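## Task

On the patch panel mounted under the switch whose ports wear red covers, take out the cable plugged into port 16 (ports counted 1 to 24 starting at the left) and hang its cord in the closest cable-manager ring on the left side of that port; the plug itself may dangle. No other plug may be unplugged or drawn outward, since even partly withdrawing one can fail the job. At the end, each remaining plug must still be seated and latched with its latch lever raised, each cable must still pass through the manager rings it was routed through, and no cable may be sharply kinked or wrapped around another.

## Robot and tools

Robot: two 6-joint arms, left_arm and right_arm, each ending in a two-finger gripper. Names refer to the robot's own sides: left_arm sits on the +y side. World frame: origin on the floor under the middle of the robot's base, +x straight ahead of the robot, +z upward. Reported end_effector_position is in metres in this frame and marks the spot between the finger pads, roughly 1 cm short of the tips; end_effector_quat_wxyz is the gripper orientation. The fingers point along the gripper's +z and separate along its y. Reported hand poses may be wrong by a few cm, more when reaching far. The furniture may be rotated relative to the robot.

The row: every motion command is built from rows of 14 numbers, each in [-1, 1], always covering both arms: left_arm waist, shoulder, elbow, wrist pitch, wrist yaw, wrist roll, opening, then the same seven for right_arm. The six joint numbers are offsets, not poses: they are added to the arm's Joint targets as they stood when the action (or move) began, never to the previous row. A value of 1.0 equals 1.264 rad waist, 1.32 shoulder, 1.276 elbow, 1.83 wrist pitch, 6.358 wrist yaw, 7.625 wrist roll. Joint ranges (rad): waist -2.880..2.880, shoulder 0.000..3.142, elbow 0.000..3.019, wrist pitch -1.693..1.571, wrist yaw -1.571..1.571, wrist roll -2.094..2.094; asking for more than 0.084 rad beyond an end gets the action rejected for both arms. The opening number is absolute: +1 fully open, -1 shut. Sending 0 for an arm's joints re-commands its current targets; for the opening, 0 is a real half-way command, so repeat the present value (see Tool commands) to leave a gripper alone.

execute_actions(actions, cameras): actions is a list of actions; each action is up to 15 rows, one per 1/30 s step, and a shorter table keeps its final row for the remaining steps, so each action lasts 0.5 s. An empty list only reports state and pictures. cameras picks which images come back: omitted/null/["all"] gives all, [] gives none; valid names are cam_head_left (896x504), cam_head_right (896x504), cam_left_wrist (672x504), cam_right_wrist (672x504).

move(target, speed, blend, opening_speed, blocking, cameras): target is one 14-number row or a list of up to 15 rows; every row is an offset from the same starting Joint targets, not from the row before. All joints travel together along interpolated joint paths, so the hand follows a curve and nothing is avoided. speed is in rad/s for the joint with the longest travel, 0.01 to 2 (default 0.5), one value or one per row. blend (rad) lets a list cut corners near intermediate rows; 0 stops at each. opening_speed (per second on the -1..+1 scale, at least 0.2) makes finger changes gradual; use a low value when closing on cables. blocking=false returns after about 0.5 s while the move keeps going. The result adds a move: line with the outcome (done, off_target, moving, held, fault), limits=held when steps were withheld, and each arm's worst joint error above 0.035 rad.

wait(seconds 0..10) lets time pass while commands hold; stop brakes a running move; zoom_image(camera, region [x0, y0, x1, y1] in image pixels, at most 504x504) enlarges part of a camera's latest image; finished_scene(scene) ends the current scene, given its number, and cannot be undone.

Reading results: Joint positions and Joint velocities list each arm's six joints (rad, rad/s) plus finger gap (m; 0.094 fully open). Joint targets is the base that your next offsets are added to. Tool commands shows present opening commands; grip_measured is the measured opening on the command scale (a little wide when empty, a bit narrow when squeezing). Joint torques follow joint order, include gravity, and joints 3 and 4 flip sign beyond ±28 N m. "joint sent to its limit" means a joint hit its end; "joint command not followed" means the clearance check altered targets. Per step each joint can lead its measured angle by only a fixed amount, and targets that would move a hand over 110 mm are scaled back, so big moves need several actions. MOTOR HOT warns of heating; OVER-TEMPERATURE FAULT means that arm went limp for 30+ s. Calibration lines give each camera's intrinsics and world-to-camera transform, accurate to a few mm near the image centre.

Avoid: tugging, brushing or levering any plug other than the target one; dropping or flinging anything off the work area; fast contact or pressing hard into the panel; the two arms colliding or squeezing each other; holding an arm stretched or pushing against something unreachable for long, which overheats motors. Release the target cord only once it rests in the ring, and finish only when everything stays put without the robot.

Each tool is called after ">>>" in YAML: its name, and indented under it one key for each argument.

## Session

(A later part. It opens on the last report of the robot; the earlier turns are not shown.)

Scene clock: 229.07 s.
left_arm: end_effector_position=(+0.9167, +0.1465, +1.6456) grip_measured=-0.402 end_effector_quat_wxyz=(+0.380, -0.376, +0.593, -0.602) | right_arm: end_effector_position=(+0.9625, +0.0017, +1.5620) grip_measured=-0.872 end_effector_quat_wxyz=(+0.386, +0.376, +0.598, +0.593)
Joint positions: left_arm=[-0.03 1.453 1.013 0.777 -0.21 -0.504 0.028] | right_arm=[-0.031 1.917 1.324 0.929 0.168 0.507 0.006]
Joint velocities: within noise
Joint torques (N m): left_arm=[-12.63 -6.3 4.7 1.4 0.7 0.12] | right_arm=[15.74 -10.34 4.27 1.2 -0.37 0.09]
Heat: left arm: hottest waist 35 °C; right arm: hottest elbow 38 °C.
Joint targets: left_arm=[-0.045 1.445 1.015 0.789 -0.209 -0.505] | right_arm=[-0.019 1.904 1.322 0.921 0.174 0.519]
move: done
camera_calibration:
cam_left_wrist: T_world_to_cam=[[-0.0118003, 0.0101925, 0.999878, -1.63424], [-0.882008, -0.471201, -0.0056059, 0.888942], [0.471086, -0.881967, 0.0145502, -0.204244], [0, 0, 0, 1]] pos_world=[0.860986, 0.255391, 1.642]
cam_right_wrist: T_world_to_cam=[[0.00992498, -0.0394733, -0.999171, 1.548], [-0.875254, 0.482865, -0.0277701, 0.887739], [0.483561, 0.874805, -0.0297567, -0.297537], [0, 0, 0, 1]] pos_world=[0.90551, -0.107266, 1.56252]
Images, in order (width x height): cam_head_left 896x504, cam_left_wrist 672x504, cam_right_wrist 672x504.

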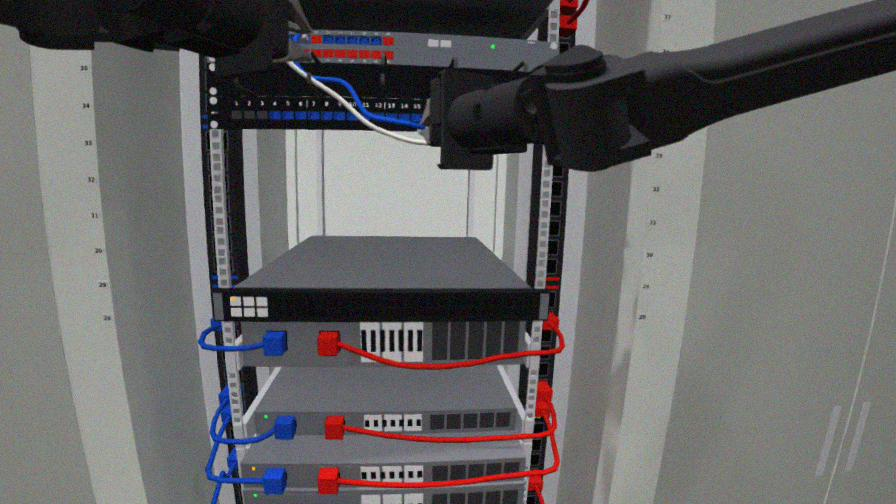

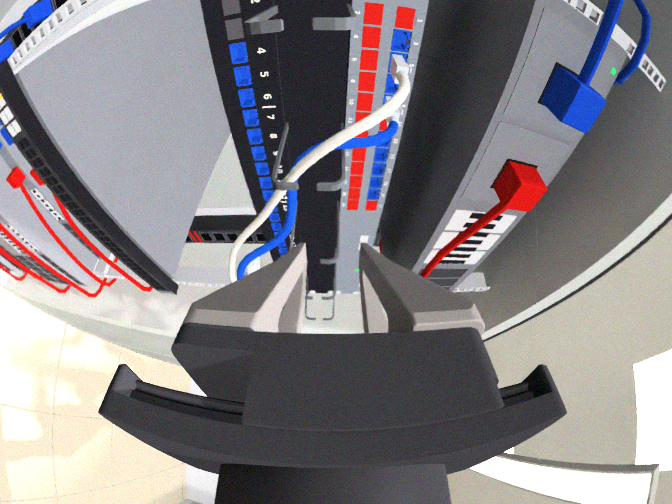

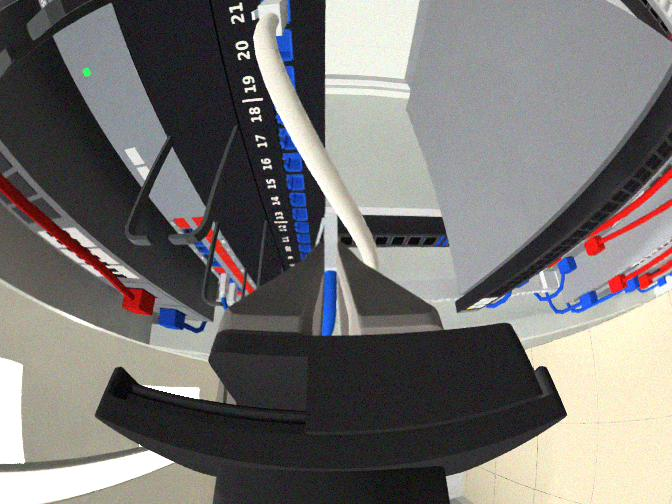

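>>> move:
  target: [0,0,0,0,0,0,-0.4,0.0783,-0.0386,0.0486,-0.0306,0.0120,-0.0016,-0.95]
  speed: 0.25
  cameras: ["cam_head_left","cam_left_wrist","cam_right_wrist"]

>>> zoom_image:
  camera: "cam_left_wrist"
  region: [200, 120, 440, 340]

>>> zoom_image:
  camera: "cam_head_left"
  region: [280, 40, 440, 160]

Scene clock: 230.27 s.
left_arm: end_effector_position=(+0.9167, +0.1465, +1.6456) grip_measured=-0.402 end_effector_quat_wxyz=(+0.380, -0.376, +0.593, -0.602) | right_arm: end_effector_position=(+0.9649, -0.0048, +1.6284) grip_measured=-0.872 end_effector_quat_wxyz=(+0.381, +0.389, +0.587, +0.599)
Joint positions: left_arm=[-0.03 1.453 1.013 0.777 -0.21 -0.504 0.028] | right_arm=[0.058 1.865 1.354 0.869 0.252 0.507 0.006]
Joint velocities: within noise
Joint torques (N m): left_arm=[-12.63 -6.3 4.71 1.42 0.69 0.12] | right_arm=[16.21 -9.11 7.47 1.33 -0.66 -0.02]
Heat: left arm: hottest waist 35 °C; right arm: hottest elbow 38 °C.
Joint targets: left_arm=[-0.045 1.445 1.015 0.789 -0.209 -0.505] | right_arm=[0.080 1.853 1.384 0.865 0.251 0.507]
move: done
camera_calibration:
cam_left_wrist: T_world_to_cam=[[-0.0118003, 0.0101925, 0.999878, -1.63424], [-0.882008, -0.471201, -0.0056059, 0.888942], [0.471086, -0.881967, 0.0145502, -0.204244], [0, 0, 0, 1]] pos_world=[0.860986, 0.255391, 1.642]
cam_right_wrist: T_world_to_cam=[[0.00213462, -0.00502562, -0.999985, 1.62311], [-0.86933, 0.494214, -0.00433949, 0.850951], [0.494228, 0.869326, -0.00331396, -0.344371], [0, 0, 0, 1]] pos_world=[0.90649, -0.113024, 1.62563]
Images, in order (width x height): cam_head_left 896x504, cam_left_wrist 672x504, cam_right_wrist 672x504.

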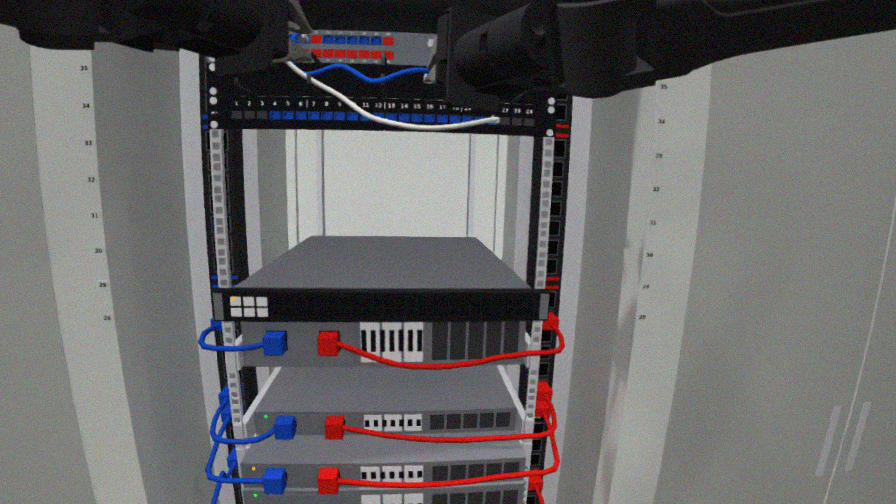

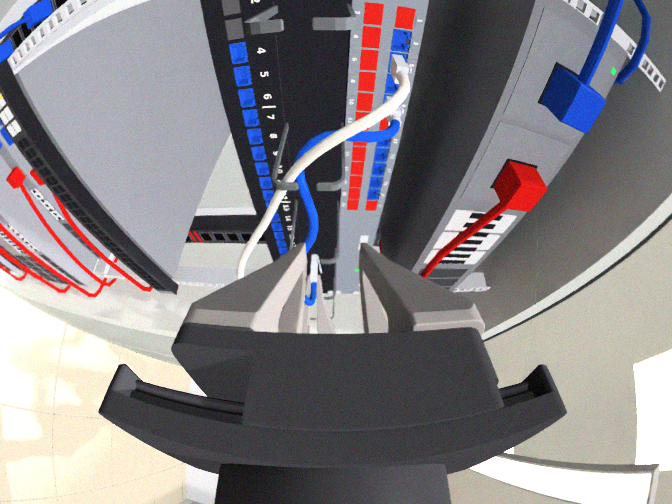

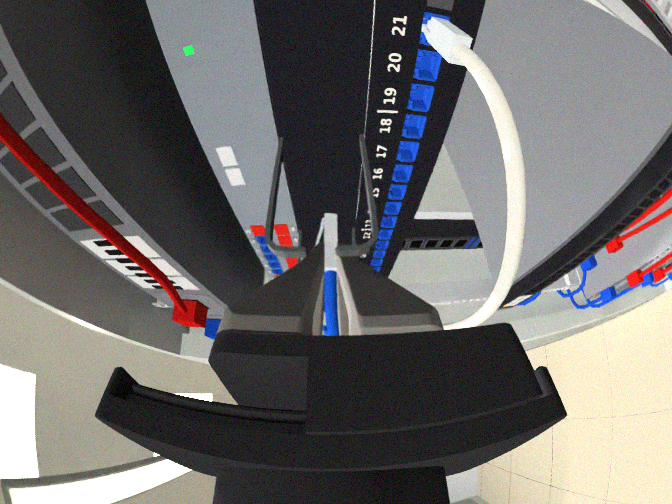

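Scaled by 2.100 from the camera's 672x504 image, which has a finer 960x720 frame.

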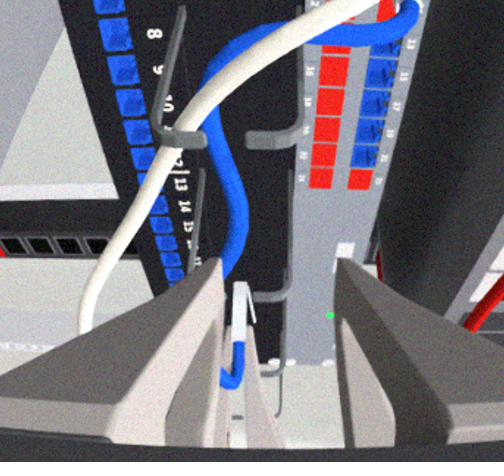

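Scaled by 3.150 from the camera's 896x504 image, which has a finer 1280x720 frame.

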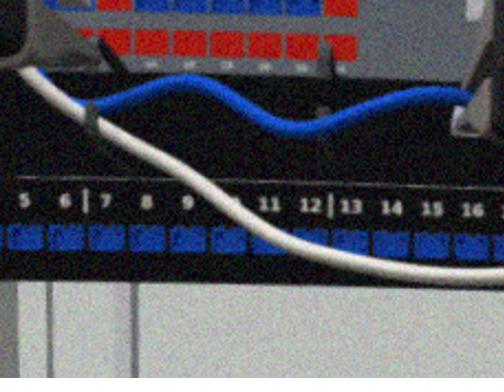

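>>> wait:
  seconds: 0

>>> zoom_image:
  camera: "cam_head_right"
  region: [230, 40, 390, 160]

>>> zoom_image:
  camera: "cam_left_wrist"
  region: [260, 160, 360, 340]

Scene clock: 231.67 s.
left_arm: end_effector_position=(+0.9167, +0.1465, +1.6456) grip_measured=-0.402 end_effector_quat_wxyz=(+0.380, -0.376, +0.593, -0.602) | right_arm: end_effector_position=(+0.9649, -0.0048, +1.6284) grip_measured=-0.872 end_effector_quat_wxyz=(+0.381, +0.389, +0.587, +0.599)
Joint positions: left_arm=[-0.03 1.453 1.013 0.777 -0.21 -0.504 0.028] | right_arm=[0.058 1.865 1.354 0.869 0.252 0.507 0.006]
Joint velocities: within noise
Joint torques (N m): left_arm=[-12.63 -6.3 4.7 1.4 0.7 0.12] | right_arm=[16.38 -9.23 7.45 1.2 -0.64 0.02]
Heat: left arm: hottest waist 35 °C; right arm: hottest elbow 38 °C.
Joint targets: left_arm=[-0.045 1.445 1.015 0.789 -0.209 -0.505] | right_arm=[0.080 1.853 1.384 0.865 0.251 0.507]
Tool commands: left_gripper/opening=-0.4 right_gripper/opening=-0.95
camera_calibration:
cam_left_wrist: T_world_to_cam=[[-0.0118003, 0.0101925, 0.999878, -1.63424], [-0.882008, -0.471201, -0.0056059, 0.888942], [0.471086, -0.881967, 0.0145502, -0.204244], [0, 0, 0, 1]] pos_world=[0.860986, 0.255391, 1.642]
cam_right_wrist: T_world_to_cam=[[0.00213462, -0.00502562, -0.999985, 1.62311], [-0.86933, 0.494214, -0.00433949, 0.850951], [0.494228, 0.869326, -0.00331396, -0.344371], [0, 0, 0, 1]] pos_world=[0.90649, -0.113024, 1.62563]

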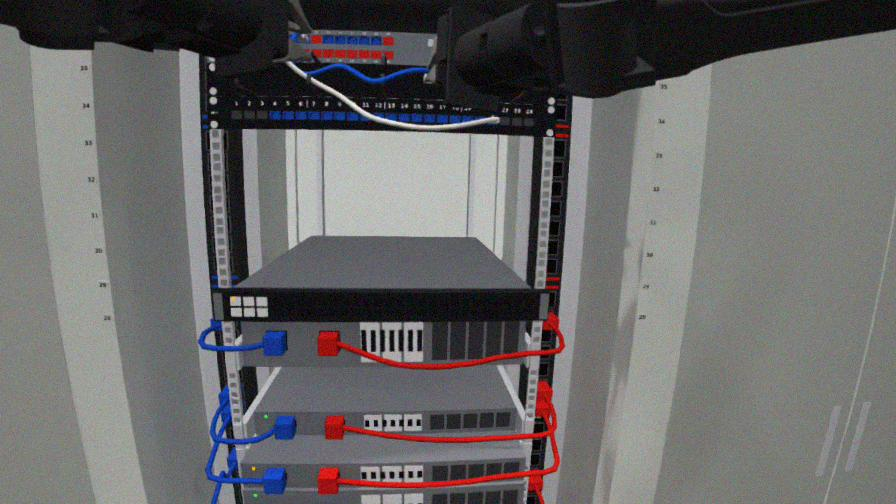

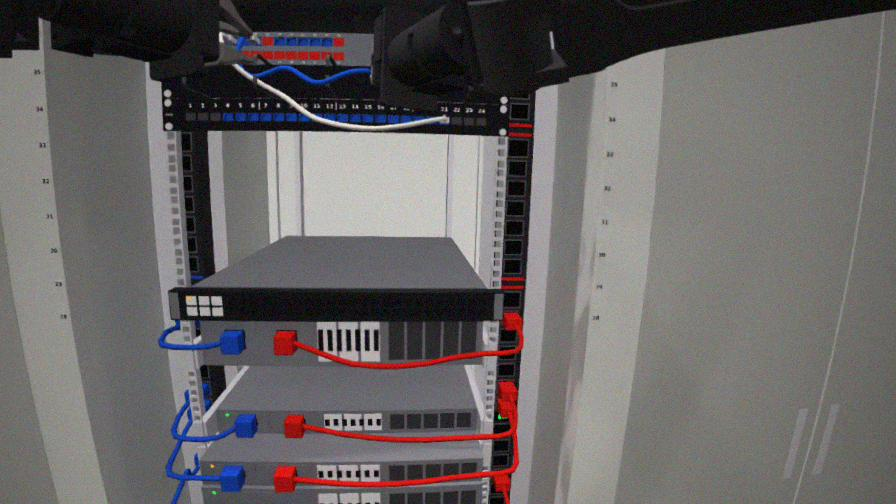

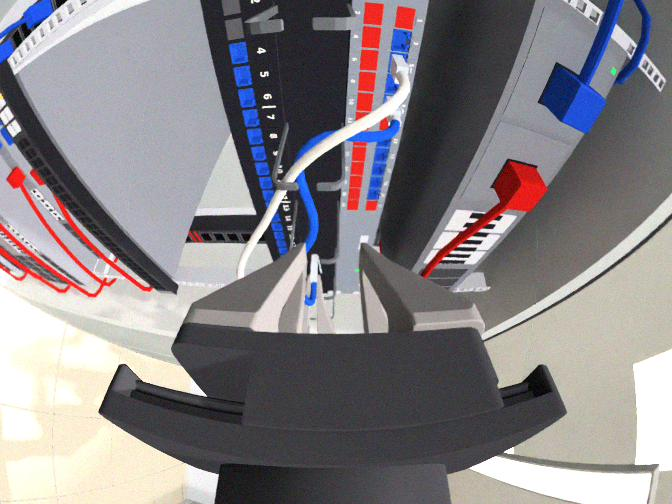

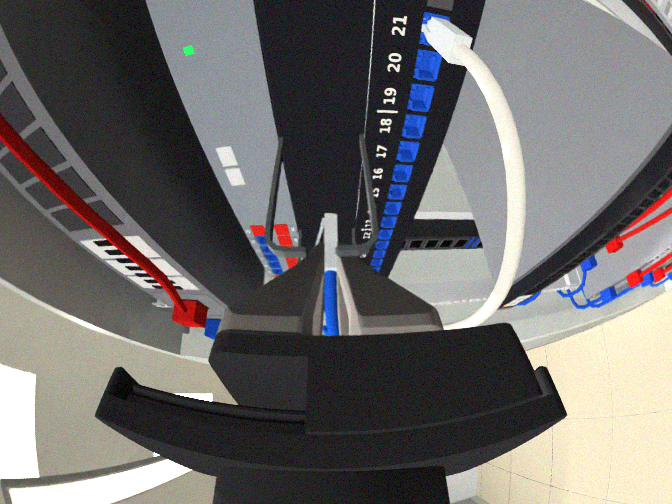

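Scaled by 3.150 from the camera's 896x504 image, which has a finer 1280x720 frame.

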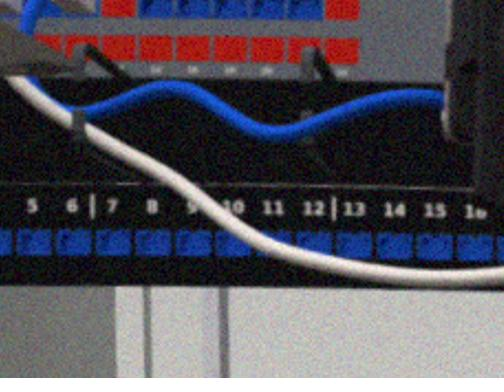

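Scaled by 2.800 from the camera's 672x504 image, which has a finer 960x720 frame.

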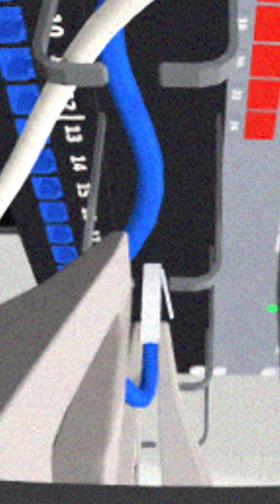

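>>> move:
  target: [0.0514,0.0985,0.1176,-0.0104,0.0017,0,-0.4,0,0,0,0,0,0,-0.95]
  speed: 0.3

>>> zoom_image:
  camera: "cam_left_wrist"
  region: [240, 130, 440, 330]

>>> zoom_image:
  camera: "cam_head_left"
  region: [280, 40, 440, 160]

Scene clock: 233.57 s.
left_arm: end_effector_position=(+0.9537, +0.1188, +1.6281) grip_measured=-0.402 end_effector_quat_wxyz=(+0.385, -0.381, +0.596, -0.592) | right_arm: end_effector_position=(+0.9649, -0.0048, +1.6284) grip_measured=-0.872 end_effector_quat_wxyz=(+0.381, +0.389, +0.587, +0.599)
Joint positions: left_arm=[0.003 1.573 1.139 0.776 -0.2 -0.504 0.028] | right_arm=[0.058 1.865 1.354 0.869 0.252 0.507 0.006]
Joint velocities: within noise
Joint torques (N m): left_arm=[-11.75 -7.3 6.68 0.87 0.72 0.12] | right_arm=[16.09 -9.17 7.46 1.24 -0.63 0]
Heat: left arm: hottest waist 35 °C; right arm: hottest elbow 38 °C.
Joint targets: left_arm=[0.020 1.575 1.165 0.770 -0.198 -0.505] | right_arm=[0.080 1.853 1.384 0.865 0.251 0.507]
move: done
camera_calibration:
cam_left_wrist: T_world_to_cam=[[-0.00231509, -0.00509565, 0.999984, -1.62344], [-0.873926, -0.486039, -0.00449997, 0.900708], [0.486054, -0.873922, -0.00332799, -0.232065], [0, 0, 0, 1]] pos_world=[0.89619, 0.226699, 1.6267]
cam_right_wrist: T_world_to_cam=[[0.00213462, -0.00502562, -0.999985, 1.62311], [-0.86933, 0.494214, -0.00433949, 0.850951], [0.494228, 0.869326, -0.00331396, -0.344371], [0, 0, 0, 1]] pos_world=[0.90649, -0.113024, 1.62563]

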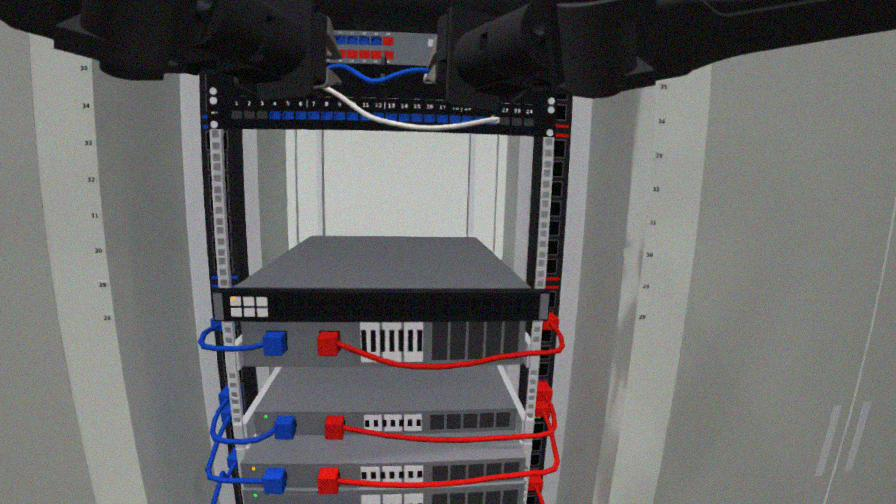

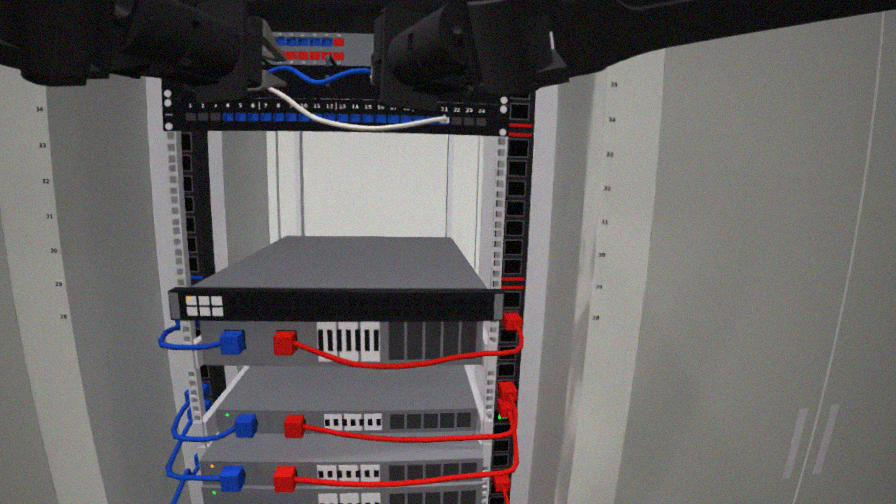

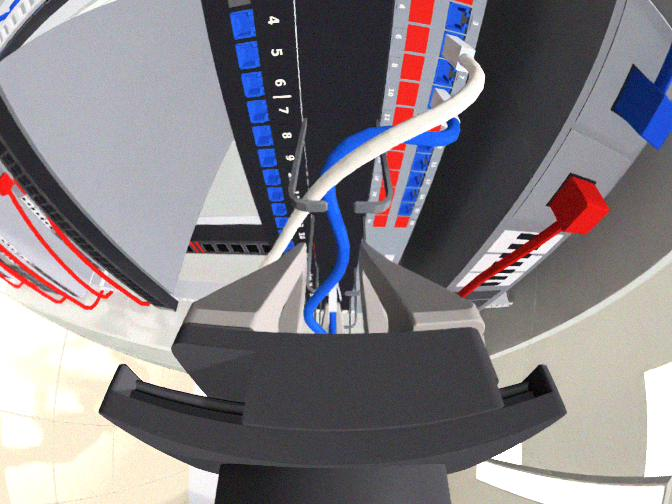

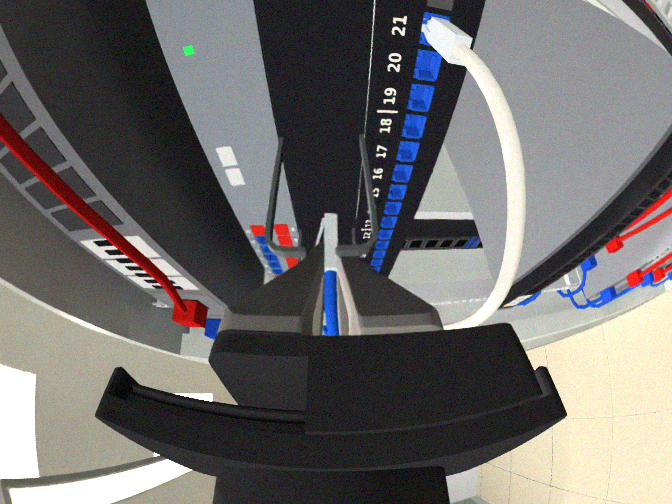

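Scaled by 2.520 from the camera's 672x504 image, which has a finer 960x720 frame.

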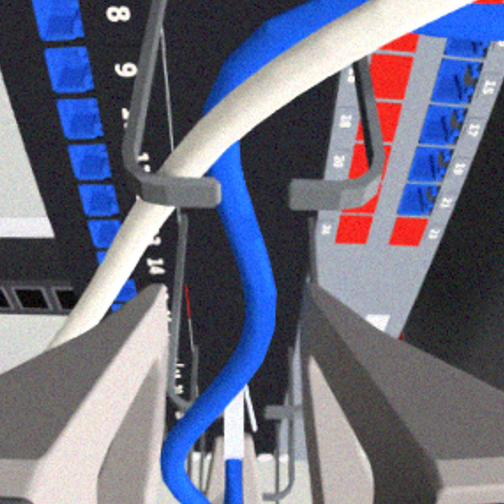

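Scaled by 3.150 from the camera's 896x504 image, which has a finer 1280x720 frame.

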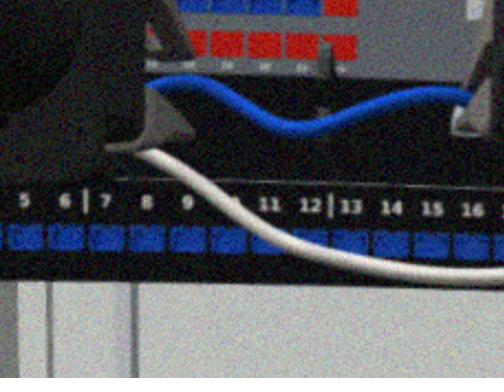

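>>> move:
  target: [0,0,0,0,0,0,-0.95,0,0,0,0,0,0,-0.95]
  opening_speed: 0.4

>>> zoom_image:
  camera: "cam_left_wrist"
  region: [240, 130, 440, 330]

>>> zoom_image:
  camera: "cam_head_left"
  region: [280, 40, 440, 160]

Scene clock: 235.73 s.
left_arm: end_effector_position=(+0.9537, +0.1186, +1.6284) grip_measured=-0.924 end_effector_quat_wxyz=(+0.385, -0.381, +0.596, -0.593) | right_arm: end_effector_position=(+0.9649, -0.0048, +1.6284) grip_measured=-0.872 end_effector_quat_wxyz=(+0.381, +0.389, +0.587, +0.599)
Joint positions: left_arm=[0.003 1.573 1.139 0.776 -0.199 -0.504 0.004] | right_arm=[0.058 1.865 1.354 0.869 0.252 0.507 0.006]
Joint velocities: within noise
Joint torques (N m): left_arm=[-11.75 -6.95 6.64 0.77 0.64 0.12] | right_arm=[16.21 -9.64 7.54 1.21 -0.66 -0.03]
Heat: left arm: hottest waist 35 °C; right arm: hottest elbow 39 °C.
Joint targets: left_arm=[0.020 1.575 1.165 0.770 -0.198 -0.505] | right_arm=[0.080 1.853 1.384 0.865 0.250 0.507]
move: done
camera_calibration:
cam_left_wrist: T_world_to_cam=[[-0.00352968, -0.00454295, 0.999983, -1.62258], [-0.874283, -0.485388, -0.00529112, 0.902157], [0.485404, -0.874287, -0.00225856, -0.233219], [0, 0, 0, 1]] pos_world=[0.896219, 0.226625, 1.6268]
cam_right_wrist: T_world_to_cam=[[0.00213462, -0.00502562, -0.999985, 1.62311], [-0.86933, 0.494214, -0.00433949, 0.850951], [0.494228, 0.869326, -0.00331396, -0.344371], [0, 0, 0, 1]] pos_world=[0.90649, -0.113024, 1.62563]

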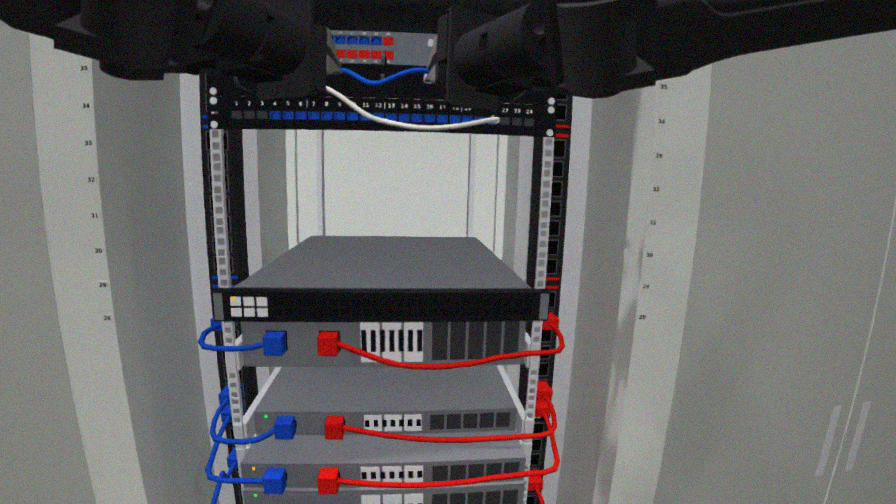

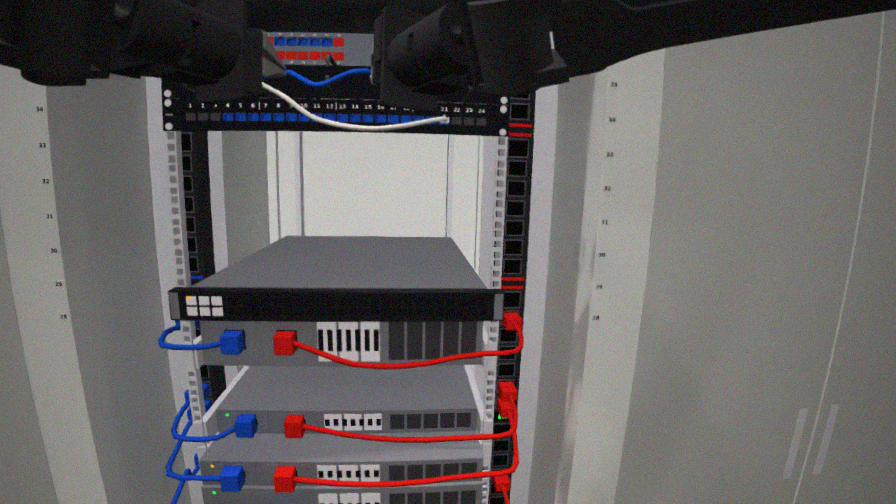

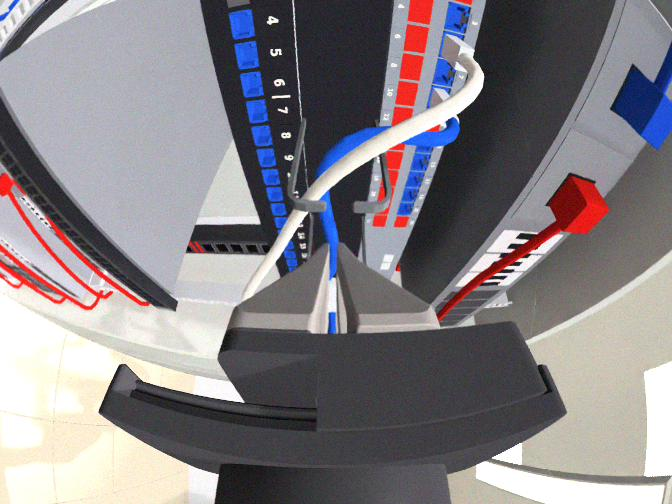

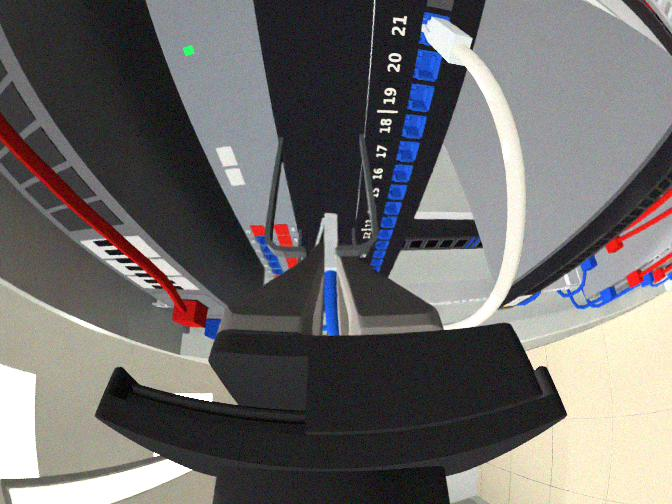

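Scaled by 2.520 from the camera's 672x504 image, which has a finer 960x720 frame.

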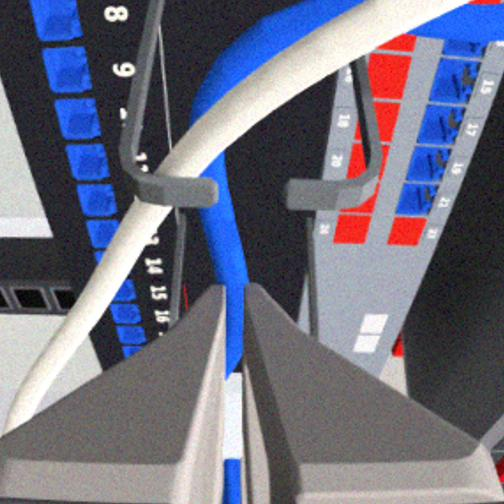

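Scaled by 3.150 from the camera's 896x504 image, which has a finer 1280x720 frame.

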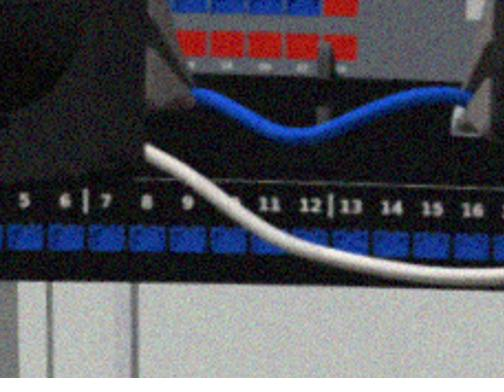

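>>> move:
  target: [-0.004,-0.0318,-0.0196,-0.0109,0,0,-0.95,0,0,0,0,0,0,-0.95]
  speed: 0.2

>>> zoom_image:
  camera: "cam_left_wrist"
  region: [240, 130, 440, 330]

>>> zoom_image:
  camera: "cam_head_left"
  region: [280, 40, 440, 160]

>>> zoom_image:
  camera: "cam_head_right"
  region: [230, 40, 390, 160]

Scene clock: 237.37 s.
left_arm: end_effector_position=(+0.9544, +0.1226, +1.6305) grip_measured=-0.927 end_effector_quat_wxyz=(+0.382, -0.378, +0.599, -0.593) | right_arm: end_effector_position=(+0.9649, -0.0048, +1.6284) grip_measured=-0.872 end_effector_quat_wxyz=(+0.381, +0.389, +0.587, +0.599)
Joint positions: left_arm=[0.003 1.558 1.139 0.752 -0.198 -0.504 0.003] | right_arm=[0.058 1.865 1.354 0.869 0.252 0.507 0.006]
Joint velocities: within noise
Joint torques (N m): left_arm=[-12.04 -9.05 4.62 0.94 0.61 0.12] | right_arm=[16.21 -9 7.54 1.26 -0.66 0]
Heat: left arm: hottest waist 35 °C; right arm: hottest elbow 39 °C.
Joint targets: left_arm=[0.015 1.533 1.140 0.750 -0.198 -0.505] | right_arm=[0.080 1.853 1.384 0.865 0.250 0.507]
move: done
camera_calibration:
cam_left_wrist: T_world_to_cam=[[-0.000792722, -0.00784971, 0.999969, -1.62684], [-0.878403, -0.4779, -0.00444784, 0.906331], [0.47792, -0.878379, -0.00651636, -0.215518], [0, 0, 0, 1]] pos_world=[0.897835, 0.231059, 1.62942]
cam_right_wrist: T_world_to_cam=[[0.00213462, -0.00502562, -0.999985, 1.62311], [-0.86933, 0.494214, -0.00433949, 0.850951], [0.494228, 0.869326, -0.00331396, -0.344371], [0, 0, 0, 1]] pos_world=[0.90649, -0.113024, 1.62563]

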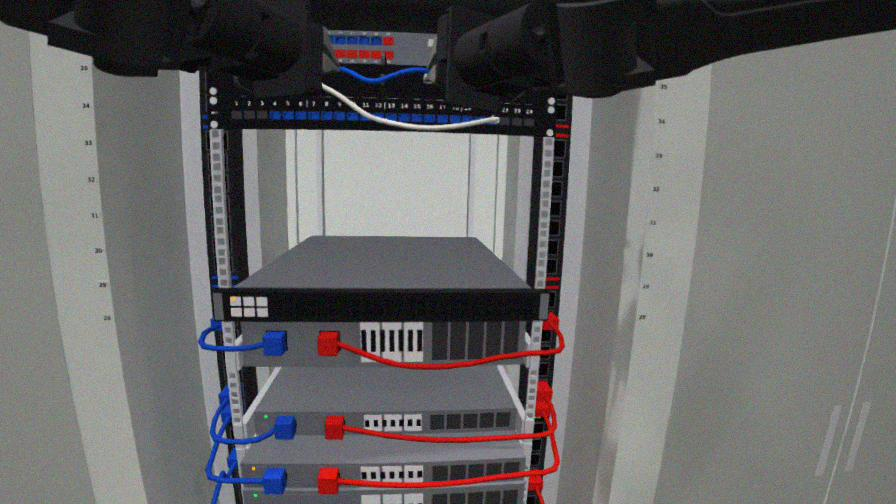

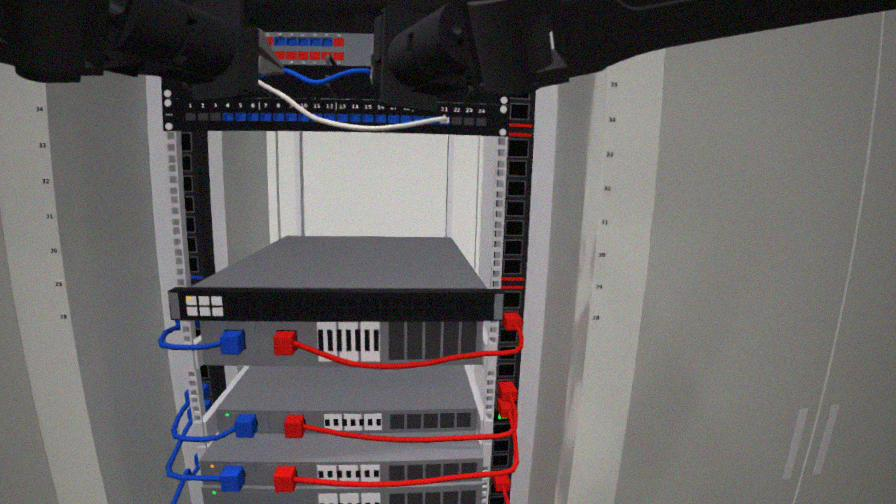

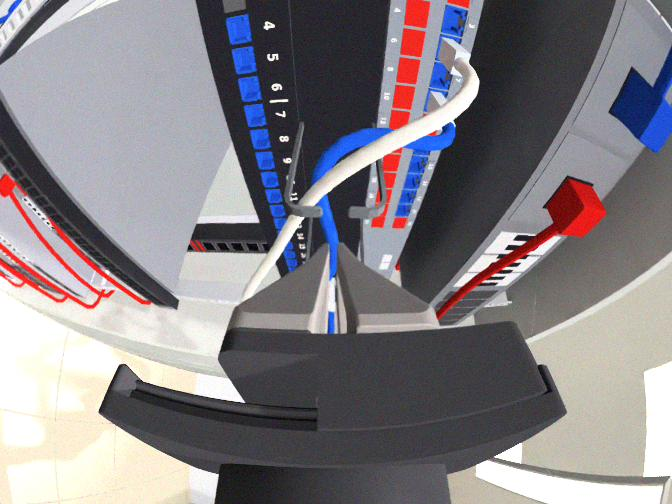

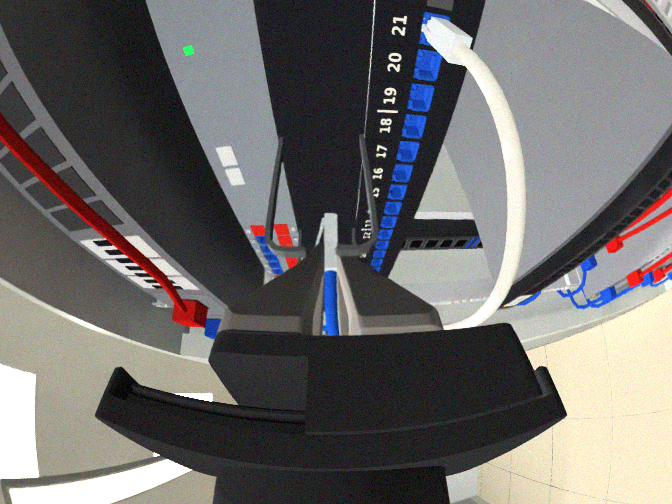

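Scaled by 2.520 from the camera's 672x504 image, which has a finer 960x720 frame.

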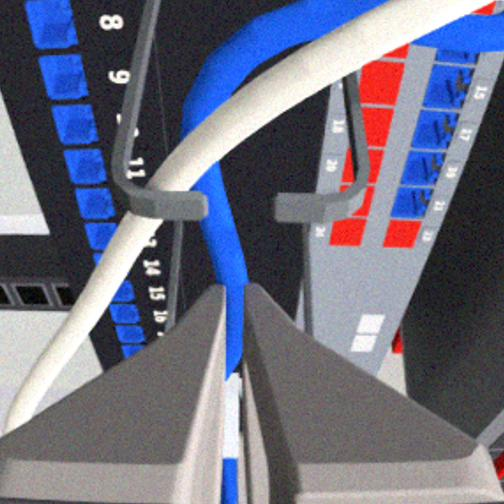

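Scaled by 3.150 from the camera's 896x504 image, which has a finer 1280x720 frame.

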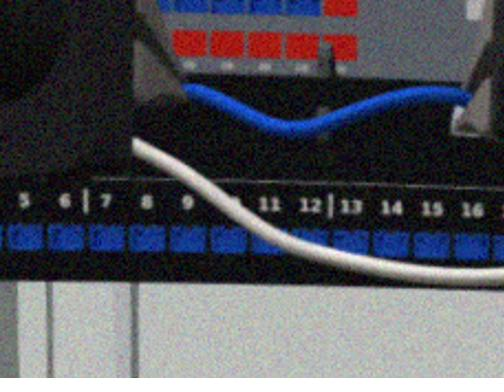

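Scaled by 3.150 from the camera's 896x504 image, which has a finer 1280x720 frame.

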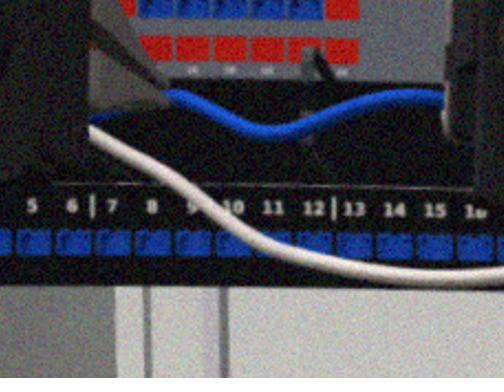

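>>> move:
  target: [0.004,-0.027,-0.022,-0.0087,0,0,-0.95,0,0,0,0,0,0,-0.95]
  speed: 0.2

>>> zoom_image:
  camera: "cam_left_wrist"
  region: [240, 130, 440, 330]

>>> zoom_image:
  camera: "cam_head_left"
  region: [280, 40, 440, 160]

>>> zoom_image:
  camera: "cam_head_right"
  region: [230, 40, 390, 160]

Scene clock: 238.50 s.
left_arm: end_effector_position=(+0.9522, +0.1439, +1.6385) grip_measured=-0.950 end_effector_quat_wxyz=(+0.387, -0.382, +0.594, -0.593) | right_arm: end_effector_position=(+0.9649, -0.0048, +1.6284) grip_measured=-0.872 end_effector_quat_wxyz=(+0.381, +0.389, +0.587, +0.599)
Joint positions: left_arm=[0.003 1.506 1.112 0.742 -0.198 -0.504 0.002] | right_arm=[0.058 1.865 1.354 0.869 0.252 0.507 0.006]
Joint velocities: within noise
Joint torques (N m): left_arm=[-10.99 -7.18 4.55 0.69 0.58 0.12] | right_arm=[16.26 -9.41 7.53 1.26 -0.65 0]
Heat: left arm: hottest waist 35 °C; right arm: hottest elbow 39 °C.
Joint targets: left_arm=[0.020 1.497 1.111 0.734 -0.198 -0.505] | right_arm=[0.080 1.853 1.384 0.865 0.250 0.507]
move: done
camera_calibration:
cam_left_wrist: T_world_to_cam=[[-0.00646147, -0.00199237, 0.999977, -1.63014], [-0.872155, -0.489185, -0.00661019, 0.913881], [0.489187, -0.872178, 0.0014232, -0.220294], [0, 0, 0, 1]] pos_world=[0.894278, 0.251674, 1.63646]
cam_right_wrist: T_world_to_cam=[[0.00213462, -0.00502562, -0.999985, 1.62311], [-0.86933, 0.494214, -0.00433949, 0.850951], [0.494228, 0.869326, -0.00331396, -0.344371], [0, 0, 0, 1]] pos_world=[0.90649, -0.113024, 1.62563]

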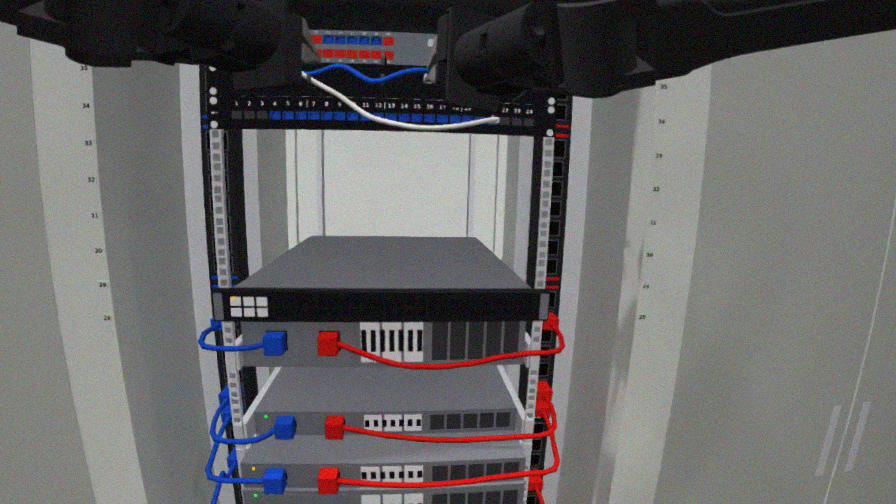

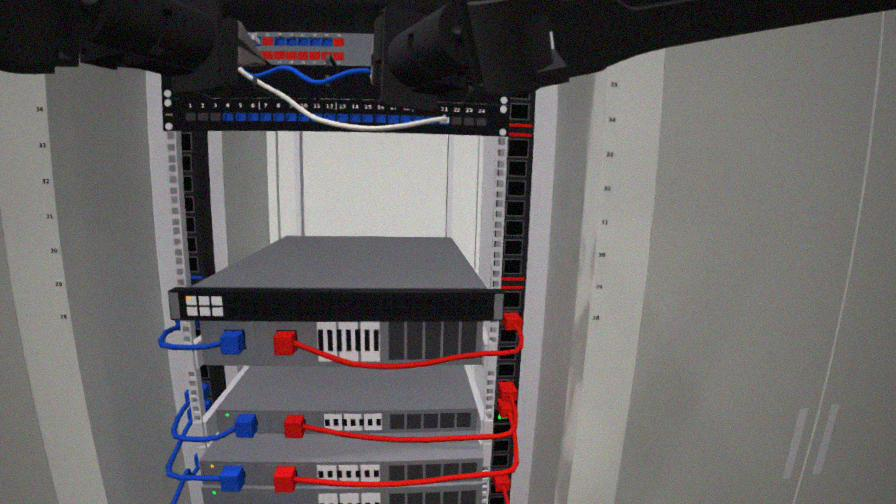

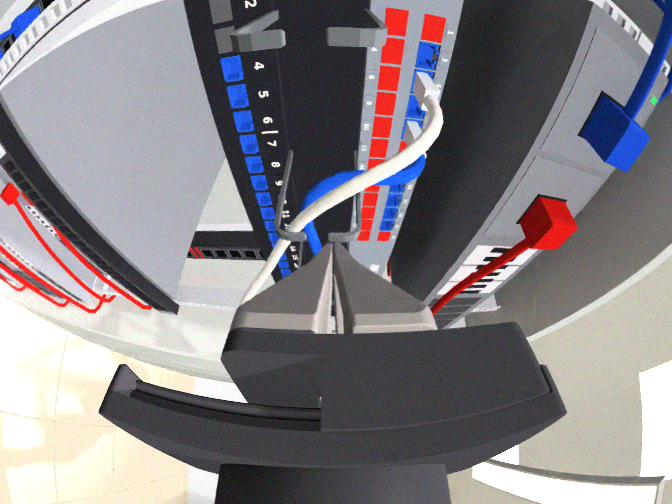

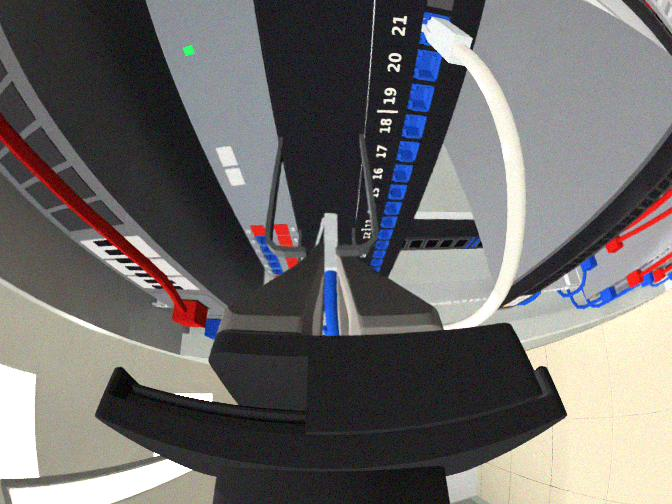

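Scaled by 2.520 from the camera's 672x504 image, which has a finer 960x720 frame.

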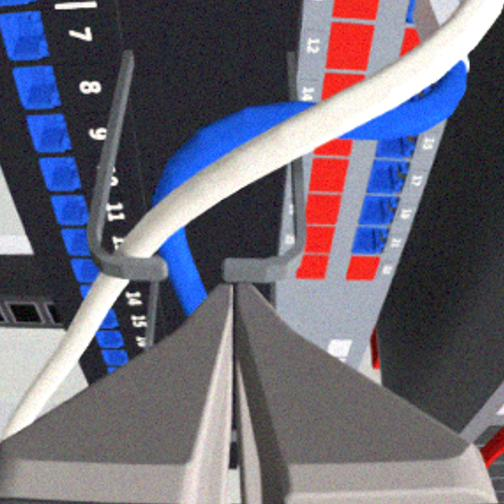

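Scaled by 3.150 from the camera's 896x504 image, which has a finer 1280x720 frame.

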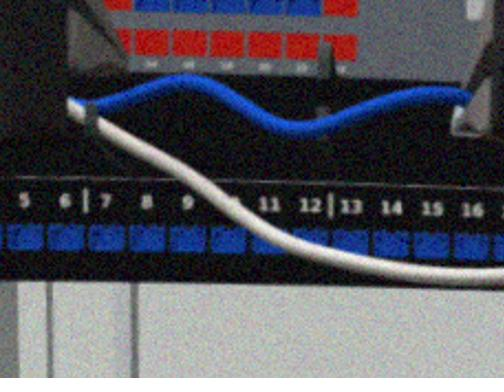

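Scaled by 3.150 from the camera's 896x504 image, which has a finer 1280x720 frame.

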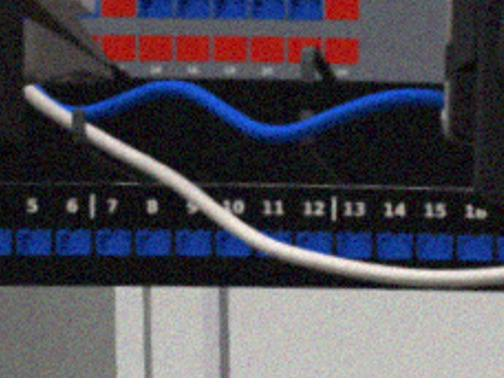

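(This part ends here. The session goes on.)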